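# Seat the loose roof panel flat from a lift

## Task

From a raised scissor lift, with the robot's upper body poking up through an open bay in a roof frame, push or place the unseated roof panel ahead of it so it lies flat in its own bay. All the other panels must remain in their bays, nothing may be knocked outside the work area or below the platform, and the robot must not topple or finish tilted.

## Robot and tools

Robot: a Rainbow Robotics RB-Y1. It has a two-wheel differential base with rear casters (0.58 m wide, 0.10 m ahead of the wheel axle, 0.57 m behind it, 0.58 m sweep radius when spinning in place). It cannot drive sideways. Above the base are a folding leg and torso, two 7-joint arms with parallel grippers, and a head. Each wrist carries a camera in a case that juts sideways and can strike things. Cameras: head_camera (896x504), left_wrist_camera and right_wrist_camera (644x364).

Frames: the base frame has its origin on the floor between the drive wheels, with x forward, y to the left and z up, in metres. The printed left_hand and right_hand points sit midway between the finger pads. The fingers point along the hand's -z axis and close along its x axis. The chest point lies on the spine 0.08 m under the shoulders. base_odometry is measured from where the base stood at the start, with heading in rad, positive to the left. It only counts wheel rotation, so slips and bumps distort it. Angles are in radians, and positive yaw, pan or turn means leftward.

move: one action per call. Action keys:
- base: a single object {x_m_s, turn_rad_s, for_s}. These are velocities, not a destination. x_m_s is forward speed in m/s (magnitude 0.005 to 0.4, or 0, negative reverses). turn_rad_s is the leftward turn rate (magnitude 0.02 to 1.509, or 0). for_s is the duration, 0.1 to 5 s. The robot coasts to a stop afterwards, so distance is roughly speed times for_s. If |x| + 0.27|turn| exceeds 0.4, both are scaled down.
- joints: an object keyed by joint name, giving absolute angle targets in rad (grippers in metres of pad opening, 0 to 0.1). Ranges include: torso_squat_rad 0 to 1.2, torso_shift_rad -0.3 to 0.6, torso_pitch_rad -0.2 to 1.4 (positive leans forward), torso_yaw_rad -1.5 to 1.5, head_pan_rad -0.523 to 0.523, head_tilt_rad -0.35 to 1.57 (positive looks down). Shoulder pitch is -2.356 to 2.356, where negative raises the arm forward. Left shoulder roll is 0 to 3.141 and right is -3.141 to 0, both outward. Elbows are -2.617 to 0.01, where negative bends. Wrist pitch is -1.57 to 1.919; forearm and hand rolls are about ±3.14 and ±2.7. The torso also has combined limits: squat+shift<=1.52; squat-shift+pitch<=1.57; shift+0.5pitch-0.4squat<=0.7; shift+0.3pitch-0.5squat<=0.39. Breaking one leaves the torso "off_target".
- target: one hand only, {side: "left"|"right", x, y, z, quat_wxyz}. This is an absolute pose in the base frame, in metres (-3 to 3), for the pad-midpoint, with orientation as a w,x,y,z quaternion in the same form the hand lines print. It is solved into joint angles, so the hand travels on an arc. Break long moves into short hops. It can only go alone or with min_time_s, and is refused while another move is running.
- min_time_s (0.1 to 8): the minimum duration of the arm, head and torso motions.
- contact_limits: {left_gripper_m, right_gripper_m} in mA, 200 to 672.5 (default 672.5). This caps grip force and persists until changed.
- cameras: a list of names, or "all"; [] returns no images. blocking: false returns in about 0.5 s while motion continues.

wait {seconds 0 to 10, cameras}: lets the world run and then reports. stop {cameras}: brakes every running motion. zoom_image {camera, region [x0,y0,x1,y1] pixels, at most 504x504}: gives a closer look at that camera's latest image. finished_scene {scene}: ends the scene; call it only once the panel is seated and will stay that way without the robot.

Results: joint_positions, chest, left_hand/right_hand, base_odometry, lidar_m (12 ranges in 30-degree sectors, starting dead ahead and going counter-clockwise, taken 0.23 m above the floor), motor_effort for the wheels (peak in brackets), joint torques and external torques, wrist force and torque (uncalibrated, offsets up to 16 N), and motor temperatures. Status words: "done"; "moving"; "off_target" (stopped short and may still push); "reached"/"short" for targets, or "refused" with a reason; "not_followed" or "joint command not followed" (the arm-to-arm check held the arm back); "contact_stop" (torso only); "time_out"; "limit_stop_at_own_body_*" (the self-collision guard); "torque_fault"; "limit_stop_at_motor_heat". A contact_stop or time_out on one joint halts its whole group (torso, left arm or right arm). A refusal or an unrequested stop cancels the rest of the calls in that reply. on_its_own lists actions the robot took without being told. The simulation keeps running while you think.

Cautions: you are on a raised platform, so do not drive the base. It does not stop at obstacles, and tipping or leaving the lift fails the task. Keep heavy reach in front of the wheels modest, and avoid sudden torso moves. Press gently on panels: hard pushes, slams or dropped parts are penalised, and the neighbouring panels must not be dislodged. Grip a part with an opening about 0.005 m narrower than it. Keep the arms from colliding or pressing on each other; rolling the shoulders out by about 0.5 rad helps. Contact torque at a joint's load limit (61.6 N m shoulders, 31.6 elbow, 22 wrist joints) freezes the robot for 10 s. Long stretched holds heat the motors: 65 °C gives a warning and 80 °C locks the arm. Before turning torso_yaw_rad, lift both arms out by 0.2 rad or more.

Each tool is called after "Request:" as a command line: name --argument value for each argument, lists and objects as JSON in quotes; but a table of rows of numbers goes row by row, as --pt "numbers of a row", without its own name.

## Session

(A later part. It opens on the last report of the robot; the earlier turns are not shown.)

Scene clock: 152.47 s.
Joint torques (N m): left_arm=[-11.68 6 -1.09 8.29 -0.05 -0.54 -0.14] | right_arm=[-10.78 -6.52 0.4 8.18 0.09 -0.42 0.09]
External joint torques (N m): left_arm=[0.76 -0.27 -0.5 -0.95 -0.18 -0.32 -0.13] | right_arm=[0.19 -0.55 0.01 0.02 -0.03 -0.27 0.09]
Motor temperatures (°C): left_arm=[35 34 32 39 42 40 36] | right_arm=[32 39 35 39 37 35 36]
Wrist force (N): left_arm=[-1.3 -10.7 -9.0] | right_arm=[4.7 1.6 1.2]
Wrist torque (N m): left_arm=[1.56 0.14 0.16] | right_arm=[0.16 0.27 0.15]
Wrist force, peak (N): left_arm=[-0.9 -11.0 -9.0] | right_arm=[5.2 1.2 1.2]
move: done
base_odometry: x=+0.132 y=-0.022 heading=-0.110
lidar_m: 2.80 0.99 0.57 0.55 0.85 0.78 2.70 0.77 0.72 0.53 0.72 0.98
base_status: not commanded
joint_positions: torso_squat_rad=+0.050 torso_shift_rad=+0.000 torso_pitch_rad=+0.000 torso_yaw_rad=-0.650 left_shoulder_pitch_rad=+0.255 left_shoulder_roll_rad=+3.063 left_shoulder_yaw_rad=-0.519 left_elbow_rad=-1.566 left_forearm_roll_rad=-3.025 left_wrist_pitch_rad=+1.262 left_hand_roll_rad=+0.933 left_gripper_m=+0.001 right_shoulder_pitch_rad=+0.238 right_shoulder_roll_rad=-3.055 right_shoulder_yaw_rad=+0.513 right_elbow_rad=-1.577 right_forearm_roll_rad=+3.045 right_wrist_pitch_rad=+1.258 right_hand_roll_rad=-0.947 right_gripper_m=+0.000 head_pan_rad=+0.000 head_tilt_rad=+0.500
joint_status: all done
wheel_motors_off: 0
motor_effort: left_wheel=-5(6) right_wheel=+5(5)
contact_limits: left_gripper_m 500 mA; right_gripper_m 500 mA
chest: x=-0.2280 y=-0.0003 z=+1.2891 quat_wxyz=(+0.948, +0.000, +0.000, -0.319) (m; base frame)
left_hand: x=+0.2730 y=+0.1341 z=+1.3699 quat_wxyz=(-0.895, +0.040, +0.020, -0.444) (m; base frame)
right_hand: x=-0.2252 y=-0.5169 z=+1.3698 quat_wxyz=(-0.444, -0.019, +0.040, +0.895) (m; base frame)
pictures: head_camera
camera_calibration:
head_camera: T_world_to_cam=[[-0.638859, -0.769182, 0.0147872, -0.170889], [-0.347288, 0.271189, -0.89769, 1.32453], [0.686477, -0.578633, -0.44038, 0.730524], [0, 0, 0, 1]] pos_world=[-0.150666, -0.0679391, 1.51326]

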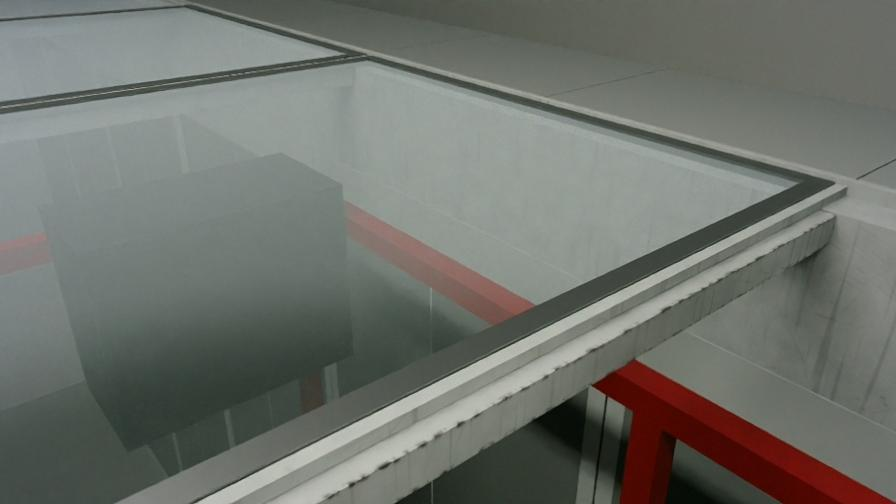

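Request:
zoom_image --camera "head_camera" --region '[300, 30, 440, 110]'

Request:
zoom_image --camera "head_camera" --region '[740, 140, 880, 220]'

Request:
move --joints '{"torso_yaw_rad": 0.65}' --min_time_s 3 --cameras '["head_camera"]'

Request:
zoom_image --camera "head_camera" --region '[0, 100, 336, 290]'

Request:
zoom_image --camera "head_camera" --region '[400, 20, 600, 130]'

Scaled by 3.600 from the camera's 896x504 image, which has a finer 1280x720 frame.

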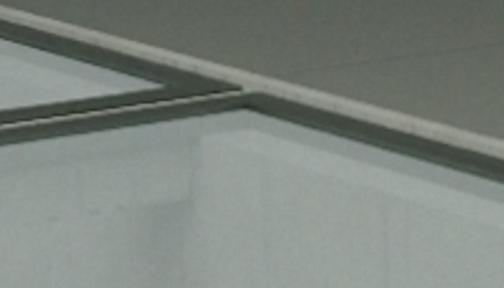

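Scaled by 3.600 from the camera's 896x504 image, which has a finer 1280x720 frame.

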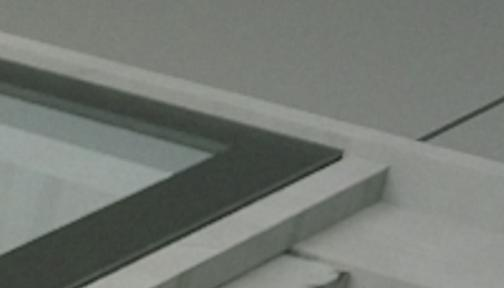

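Scene clock: 156.07 s.
Joint torques (N m): left_arm=[-11.81 5.73 -1.06 8.38 -0.06 -0.5 -0.17] | right_arm=[-10.23 -6.4 0.65 8.32 -0.12 -0.4 0.22]
External joint torques (N m): left_arm=[0.63 -0.55 -0.48 -0.86 -0.19 -0.28 -0.17] | right_arm=[0.73 -0.43 0.26 0.16 -0.24 -0.25 0.22]
Motor temperatures (°C): left_arm=[35 34 32 39 42 40 36] | right_arm=[32 39 35 39 37 35 36]
Wrist force (N): left_arm=[-1.2 -10.3 -9.0] | right_arm=[4.7 1.5 1.1]
Wrist torque (N m): left_arm=[1.51 0.12 0.15] | right_arm=[0.18 0.28 0.15]
Wrist force, peak (N): left_arm=[-1.3 -11.1 -8.9] | right_arm=[5.1 1.5 1.1]
move: done
base_odometry: x=+0.132 y=-0.022 heading=-0.110
lidar_m: 2.79 0.98 0.57 0.56 0.85 0.78 2.71 0.77 0.71 0.54 0.73 0.99
base_status: not commanded
joint_positions: torso_squat_rad=+0.050 torso_shift_rad=+0.000 torso_pitch_rad=+0.000 torso_yaw_rad=+0.650 left_shoulder_pitch_rad=+0.255 left_shoulder_roll_rad=+3.063 left_shoulder_yaw_rad=-0.519 left_elbow_rad=-1.566 left_forearm_roll_rad=-3.025 left_wrist_pitch_rad=+1.262 left_hand_roll_rad=+0.933 left_gripper_m=+0.001 right_shoulder_pitch_rad=+0.238 right_shoulder_roll_rad=-3.055 right_shoulder_yaw_rad=+0.513 right_elbow_rad=-1.577 right_forearm_roll_rad=+3.045 right_wrist_pitch_rad=+1.258 right_hand_roll_rad=-0.947 right_gripper_m=+0.000 head_pan_rad=+0.000 head_tilt_rad=+0.500
joint_status: all done
wheel_motors_off: 0
motor_effort: left_wheel=-6(6) right_wheel=+2(6)
contact_limits: left_gripper_m 500 mA; right_gripper_m 500 mA
chest: x=-0.2280 y=-0.0003 z=+1.2891 quat_wxyz=(+0.948, +0.000, +0.000, +0.319) (m; base frame)
left_hand: x=-0.2236 y=+0.5184 z=+1.3701 quat_wxyz=(-0.444, +0.019, +0.041, -0.895) (m; base frame)
right_hand: x=+0.2705 y=-0.1358 z=+1.3701 quat_wxyz=(-0.895, -0.040, +0.020, +0.444) (m; base frame)
pictures: head_camera
camera_calibration:
head_camera: T_world_to_cam=[[0.570281, -0.821316, 0.0148209, 0.104753], [-0.353581, -0.261715, -0.898045, 1.32341], [0.741458, 0.506898, -0.439653, 0.74246], [0, 0, 0, 1]] pos_world=[-0.142308, 0.0560408, 1.51336]

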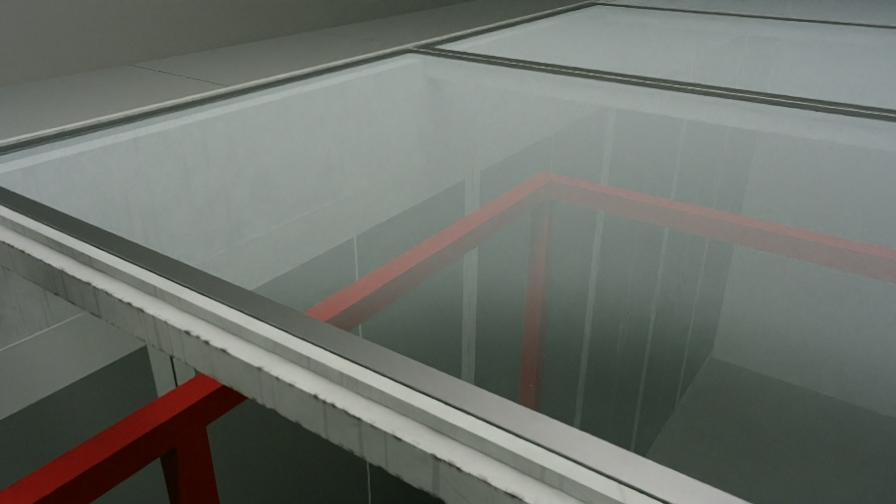

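Scaled by 1.500 from the camera's 896x504 image, which has a finer 1280x720 frame.

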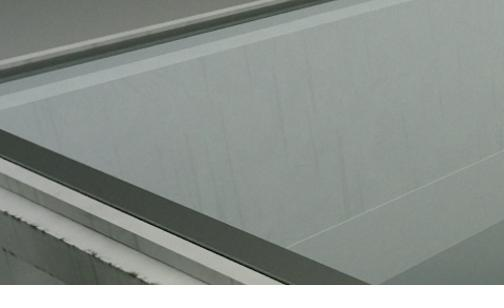

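Scaled by 2.520 from the camera's 896x504 image, which has a finer 1280x720 frame.

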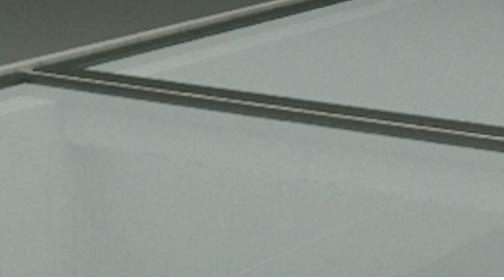

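Request:
move --joints '{"torso_yaw_rad": 0.85}' --min_time_s 1 --cameras '["head_camera"]'

Request:
zoom_image --camera "head_camera" --region '[0, 60, 200, 260]'

Request:
zoom_image --camera "head_camera" --region '[180, 40, 380, 160]'

Request:
zoom_image --camera "head_camera" --region '[480, 30, 680, 150]'

Scene clock: 157.63 s.
Joint torques (N m): left_arm=[-11.93 6.01 -0.68 8.31 -0.18 -0.36 -0.06] | right_arm=[-10.46 -6.77 0.08 8.41 0.08 -0.42 0.08]
External joint torques (N m): left_arm=[0.51 -0.27 -0.1 -0.93 -0.31 -0.15 -0.06] | right_arm=[0.5 -0.8 -0.32 0.24 -0.05 -0.28 0.08]
Motor temperatures (°C): left_arm=[35 34 32 39 42 40 36] | right_arm=[33 39 35 39 37 35 36]
Wrist force (N): left_arm=[-1.4 -10.5 -8.8] | right_arm=[4.7 1.5 1.0]
Wrist torque (N m): left_arm=[1.53 0.12 0.17] | right_arm=[0.16 0.27 0.14]
Wrist force, peak (N): left_arm=[-1.4 -10.9 -9.3] | right_arm=[5.1 1.5 1.0]
move: done
base_odometry: x=+0.132 y=-0.022 heading=-0.110
lidar_m: 2.80 0.99 0.56 0.55 0.84 0.78 2.71 0.78 0.72 0.54 0.73 0.98
base_status: not commanded
joint_positions: torso_squat_rad=+0.050 torso_shift_rad=+0.000 torso_pitch_rad=+0.000 torso_yaw_rad=+0.850 left_shoulder_pitch_rad=+0.255 left_shoulder_roll_rad=+3.063 left_shoulder_yaw_rad=-0.519 left_elbow_rad=-1.566 left_forearm_roll_rad=-3.025 left_wrist_pitch_rad=+1.262 left_hand_roll_rad=+0.933 left_gripper_m=+0.001 right_shoulder_pitch_rad=+0.238 right_shoulder_roll_rad=-3.055 right_shoulder_yaw_rad=+0.513 right_elbow_rad=-1.577 right_forearm_roll_rad=+3.045 right_wrist_pitch_rad=+1.258 right_hand_roll_rad=-0.947 right_gripper_m=+0.000 head_pan_rad=+0.000 head_tilt_rad=+0.500
joint_status: all done
wheel_motors_off: 0
motor_effort: left_wheel=-6(6) right_wheel=+3(6)
contact_limits: left_gripper_m 500 mA; right_gripper_m 500 mA
chest: x=-0.2280 y=-0.0003 z=+1.2891 quat_wxyz=(+0.911, +0.000, +0.000, +0.412) (m; base frame)
left_hand: x=-0.3268 y=+0.5089 z=+1.3701 quat_wxyz=(-0.352, +0.015, +0.042, -0.935) (m; base frame)
right_hand: x=+0.2875 y=-0.0341 z=+1.3701 quat_wxyz=(-0.935, -0.042, +0.016, +0.352) (m; base frame)
pictures: head_camera
camera_calibration:
head_camera: T_world_to_cam=[[0.722055, -0.691675, 0.0149214, 0.139269], [-0.294437, -0.326744, -0.898079, 1.3369], [0.626054, 0.644069, -0.439582, 0.716114], [0, 0, 0, 1]] pos_world=[-0.155252, 0.0719273, 1.51336]

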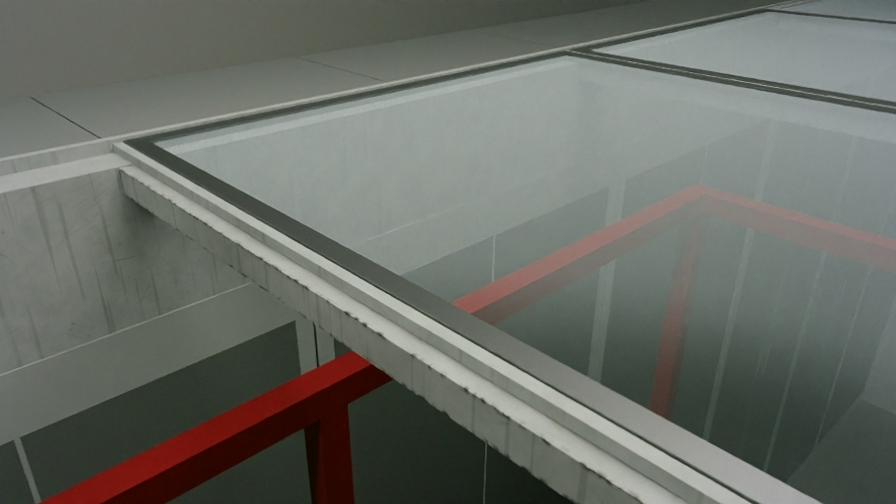

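Scaled by 2.520 from the camera's 896x504 image, which has a finer 1280x720 frame.

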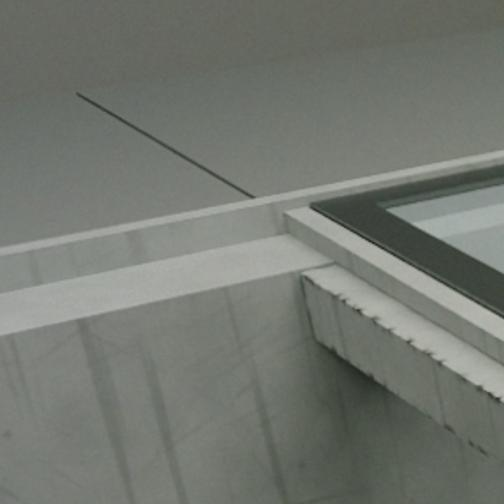

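Scaled by 2.520 from the camera's 896x504 image, which has a finer 1280x720 frame.

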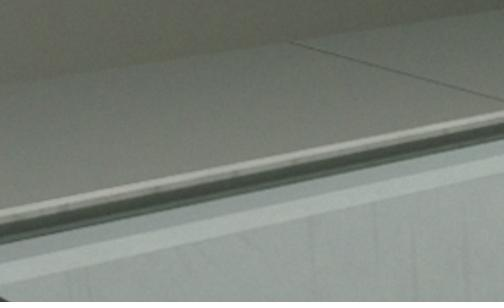

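Scaled by 2.520 from the camera's 896x504 image, which has a finer 1280x720 frame.

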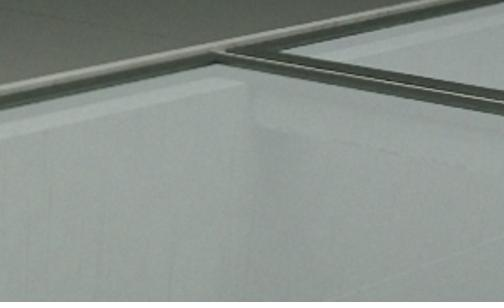

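Request:
zoom_image --camera "head_camera" --region '[100, 120, 180, 180]'

Request:
zoom_image --camera "head_camera" --region '[540, 30, 620, 90]'

Scaled by 6.300 from the camera's 896x504 image, which has a finer 1280x720 frame.

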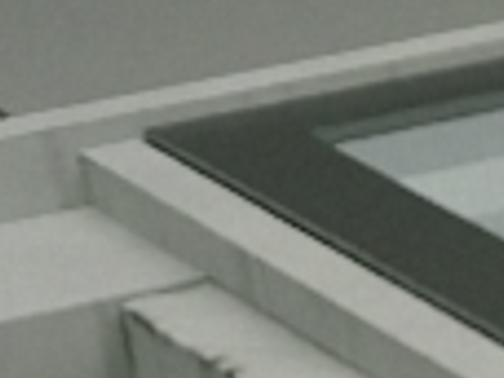

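Scaled by 6.300 from the camera's 896x504 image, which has a finer 1280x720 frame.

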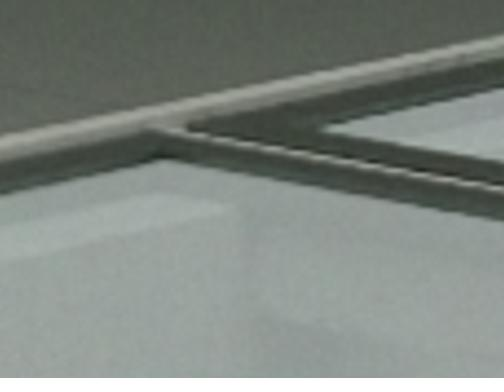

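Request:
move --joints '{"torso_yaw_rad": 1.4, "head_pan_rad": 0.5, "head_tilt_rad": 0.4}' --min_time_s 2 --cameras '["head_camera"]'

Scene clock: 160.43 s.
Joint torques (N m): left_arm=[-11.8 5.95 -0.8 8.26 -0.15 -0.38 -0.09] | right_arm=[-10.58 -6.63 0.32 8.37 0.09 -0.39 0.04]
External joint torques (N m): left_arm=[0.64 -0.35 -0.22 -0.98 -0.28 -0.17 -0.09] | right_arm=[0.38 -0.67 -0.07 0.2 -0.04 -0.24 0.04]
Motor temperatures (°C): left_arm=[35 34 32 39 42 40 36] | right_arm=[33 39 35 39 37 35 36]
Wrist force (N): left_arm=[-1.0 -10.5 -9.0] | right_arm=[4.7 1.4 0.9]
Wrist torque (N m): left_arm=[1.55 0.17 0.15] | right_arm=[0.20 0.27 0.15]
Wrist force, peak (N): left_arm=[-1.6 -11.1 -9.0] | right_arm=[5.2 1.2 1.0]
move: done
base_odometry: x=+0.132 y=-0.022 heading=-0.110
lidar_m: 2.81 0.97 0.57 0.54 0.86 0.77 2.72 0.76 0.73 0.55 0.73 0.99
base_status: not commanded
joint_positions: torso_squat_rad=+0.050 torso_shift_rad=+0.000 torso_pitch_rad=+0.000 torso_yaw_rad=+1.400 left_shoulder_pitch_rad=+0.255 left_shoulder_roll_rad=+3.063 left_shoulder_yaw_rad=-0.519 left_elbow_rad=-1.566 left_forearm_roll_rad=-3.025 left_wrist_pitch_rad=+1.262 left_hand_roll_rad=+0.933 left_gripper_m=+0.001 right_shoulder_pitch_rad=+0.238 right_shoulder_roll_rad=-3.055 right_shoulder_yaw_rad=+0.513 right_elbow_rad=-1.577 right_forearm_roll_rad=+3.045 right_wrist_pitch_rad=+1.258 right_hand_roll_rad=-0.947 right_gripper_m=+0.000 head_pan_rad=+0.500 head_tilt_rad=+0.400
joint_status: all done
wheel_motors_off: 0
motor_effort: left_wheel=-5(6) right_wheel=+3(7)
contact_limits: left_gripper_m 500 mA; right_gripper_m 500 mA
chest: x=-0.2280 y=-0.0003 z=+1.2891 quat_wxyz=(+0.765, +0.000, +0.000, +0.644) (m; base frame)
left_hand: x=-0.5784 y=+0.3822 z=+1.3700 quat_wxyz=(-0.085, +0.003, +0.045, -0.995) (m; base frame)
right_hand: x=+0.2291 y=+0.2404 z=+1.3703 quat_wxyz=(-0.995, -0.045, +0.005, +0.085) (m; base frame)
pictures: head_camera
camera_calibration:
head_camera: T_world_to_cam=[[0.959652, 0.28097, 0.011142, 0.18887], [0.107756, -0.330862, -0.937507, 1.48441], [-0.259725, 0.900881, -0.347788, 0.378673], [0, 0, 0, 1]] pos_world=[-0.242852, 0.0969267, 1.52123]

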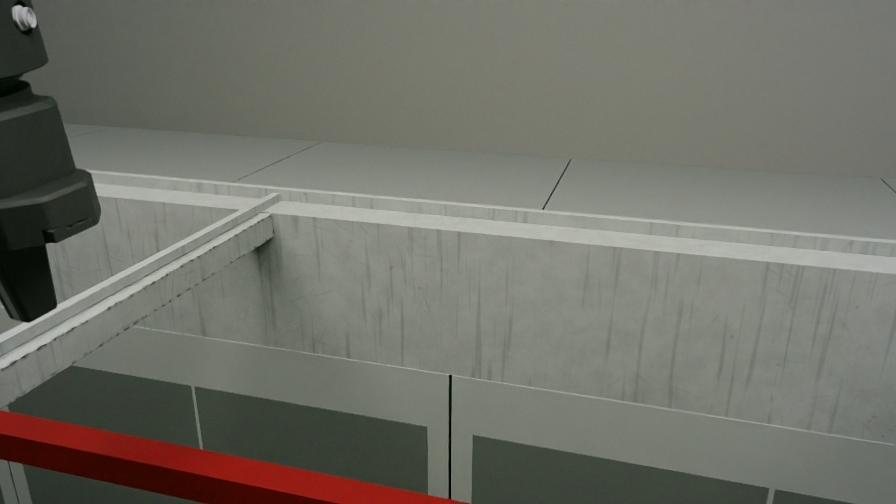

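Request:
zoom_image --camera "head_camera" --region '[0, 100, 336, 400]'

Request:
move --joints '{"torso_yaw_rad": -1.45, "head_pan_rad": -0.5, "head_tilt_rad": 0.4}' --min_time_s 5 --cameras '["head_camera"]'

Request:
zoom_image --camera "head_camera" --region '[560, 100, 896, 400]'

Scaled by 1.500 from the camera's 896x504 image, which has a finer 1280x720 frame.

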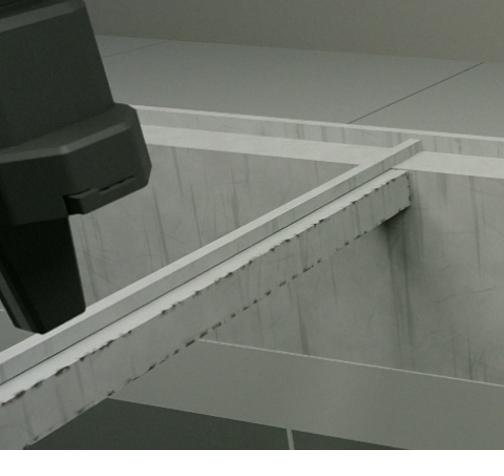

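Scene clock: 166.30 s.
Joint torques (N m): left_arm=[-12 5.82 -0.89 8.17 -0.11 -0.44 -0.12] | right_arm=[-10.25 -6.29 0.36 8.22 0.07 -0.34 0]
External joint torques (N m): left_arm=[0.45 -0.46 -0.29 -1.06 -0.24 -0.23 -0.12] | right_arm=[0.72 -0.33 -0.05 0.05 -0.06 -0.19 0]
Motor temperatures (°C): left_arm=[35 34 32 39 42 40 36] | right_arm=[33 39 35 39 37 35 36]
Wrist force (N): left_arm=[-0.9 -10.7 -8.9] | right_arm=[4.8 1.4 1.1]
Wrist torque (N m): left_arm=[1.55 0.16 0.15] | right_arm=[0.19 0.28 0.13]
Wrist force, peak (N): left_arm=[-1.3 -11.3 -8.9] | right_arm=[5.3 1.2 1.0]
move: done
base_odometry: x=+0.132 y=-0.022 heading=-0.110
lidar_m: 2.80 0.97 0.56 0.56 0.85 0.79 2.71 0.77 0.72 0.53 0.73 0.98
base_status: not commanded
joint_positions: torso_squat_rad=+0.050 torso_shift_rad=+0.000 torso_pitch_rad=+0.000 torso_yaw_rad=-1.450 left_shoulder_pitch_rad=+0.255 left_shoulder_roll_rad=+3.063 left_shoulder_yaw_rad=-0.519 left_elbow_rad=-1.566 left_forearm_roll_rad=-3.025 left_wrist_pitch_rad=+1.262 left_hand_roll_rad=+0.933 left_gripper_m=+0.001 right_shoulder_pitch_rad=+0.238 right_shoulder_roll_rad=-3.055 right_shoulder_yaw_rad=+0.513 right_elbow_rad=-1.577 right_forearm_roll_rad=+3.045 right_wrist_pitch_rad=+1.258 right_hand_roll_rad=-0.947 right_gripper_m=+0.000 head_pan_rad=-0.500 head_tilt_rad=+0.400
joint_status: all done
wheel_motors_off: 0
motor_effort: left_wheel=-5(6) right_wheel=+2(6)
contact_limits: left_gripper_m 500 mA; right_gripper_m 500 mA
chest: x=-0.2281 y=-0.0003 z=+1.2891 quat_wxyz=(+0.748, +0.000, +0.000, -0.663) (m; base frame)
left_hand: x=+0.2175 y=-0.2660 z=+1.3697 quat_wxyz=(-0.997, +0.044, +0.003, -0.060) (m; base frame)
right_hand: x=-0.5968 y=-0.3622 z=+1.3698 quat_wxyz=(-0.060, -0.002, +0.044, +0.997) (m; base frame)
pictures: head_camera
camera_calibration:
head_camera: T_world_to_cam=[[-0.911519, 0.41111, 0.0110457, -0.21664], [0.134018, 0.322325, -0.937094, 1.48996], [-0.388809, -0.852699, -0.348902, 0.351128], [0, 0, 0, 1]] pos_world=[-0.260631, -0.0917813, 1.52113]

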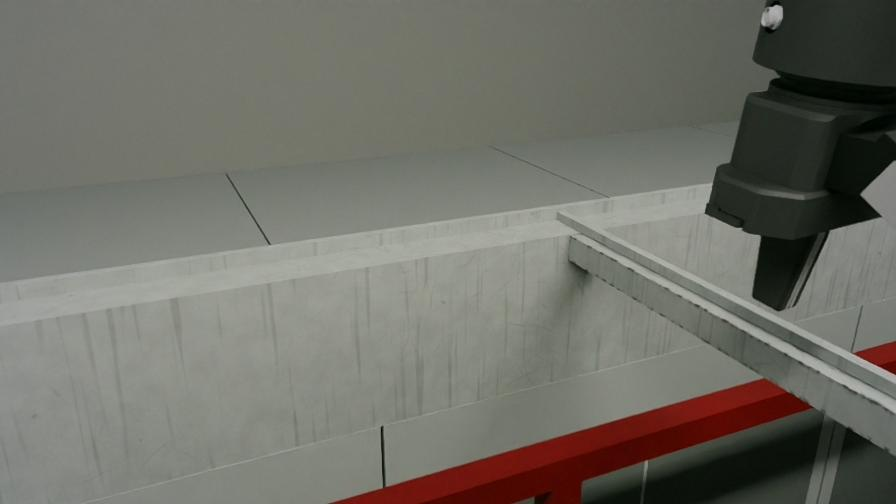

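Scaled by 1.500 from the camera's 896x504 image, which has a finer 1280x720 frame.

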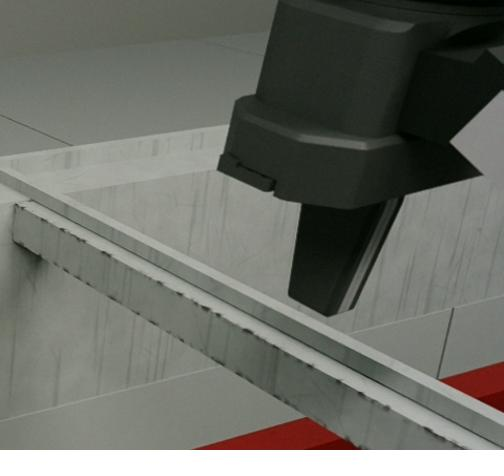

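Request:
finished_scene --scene 2

The scene is finished: the task was done.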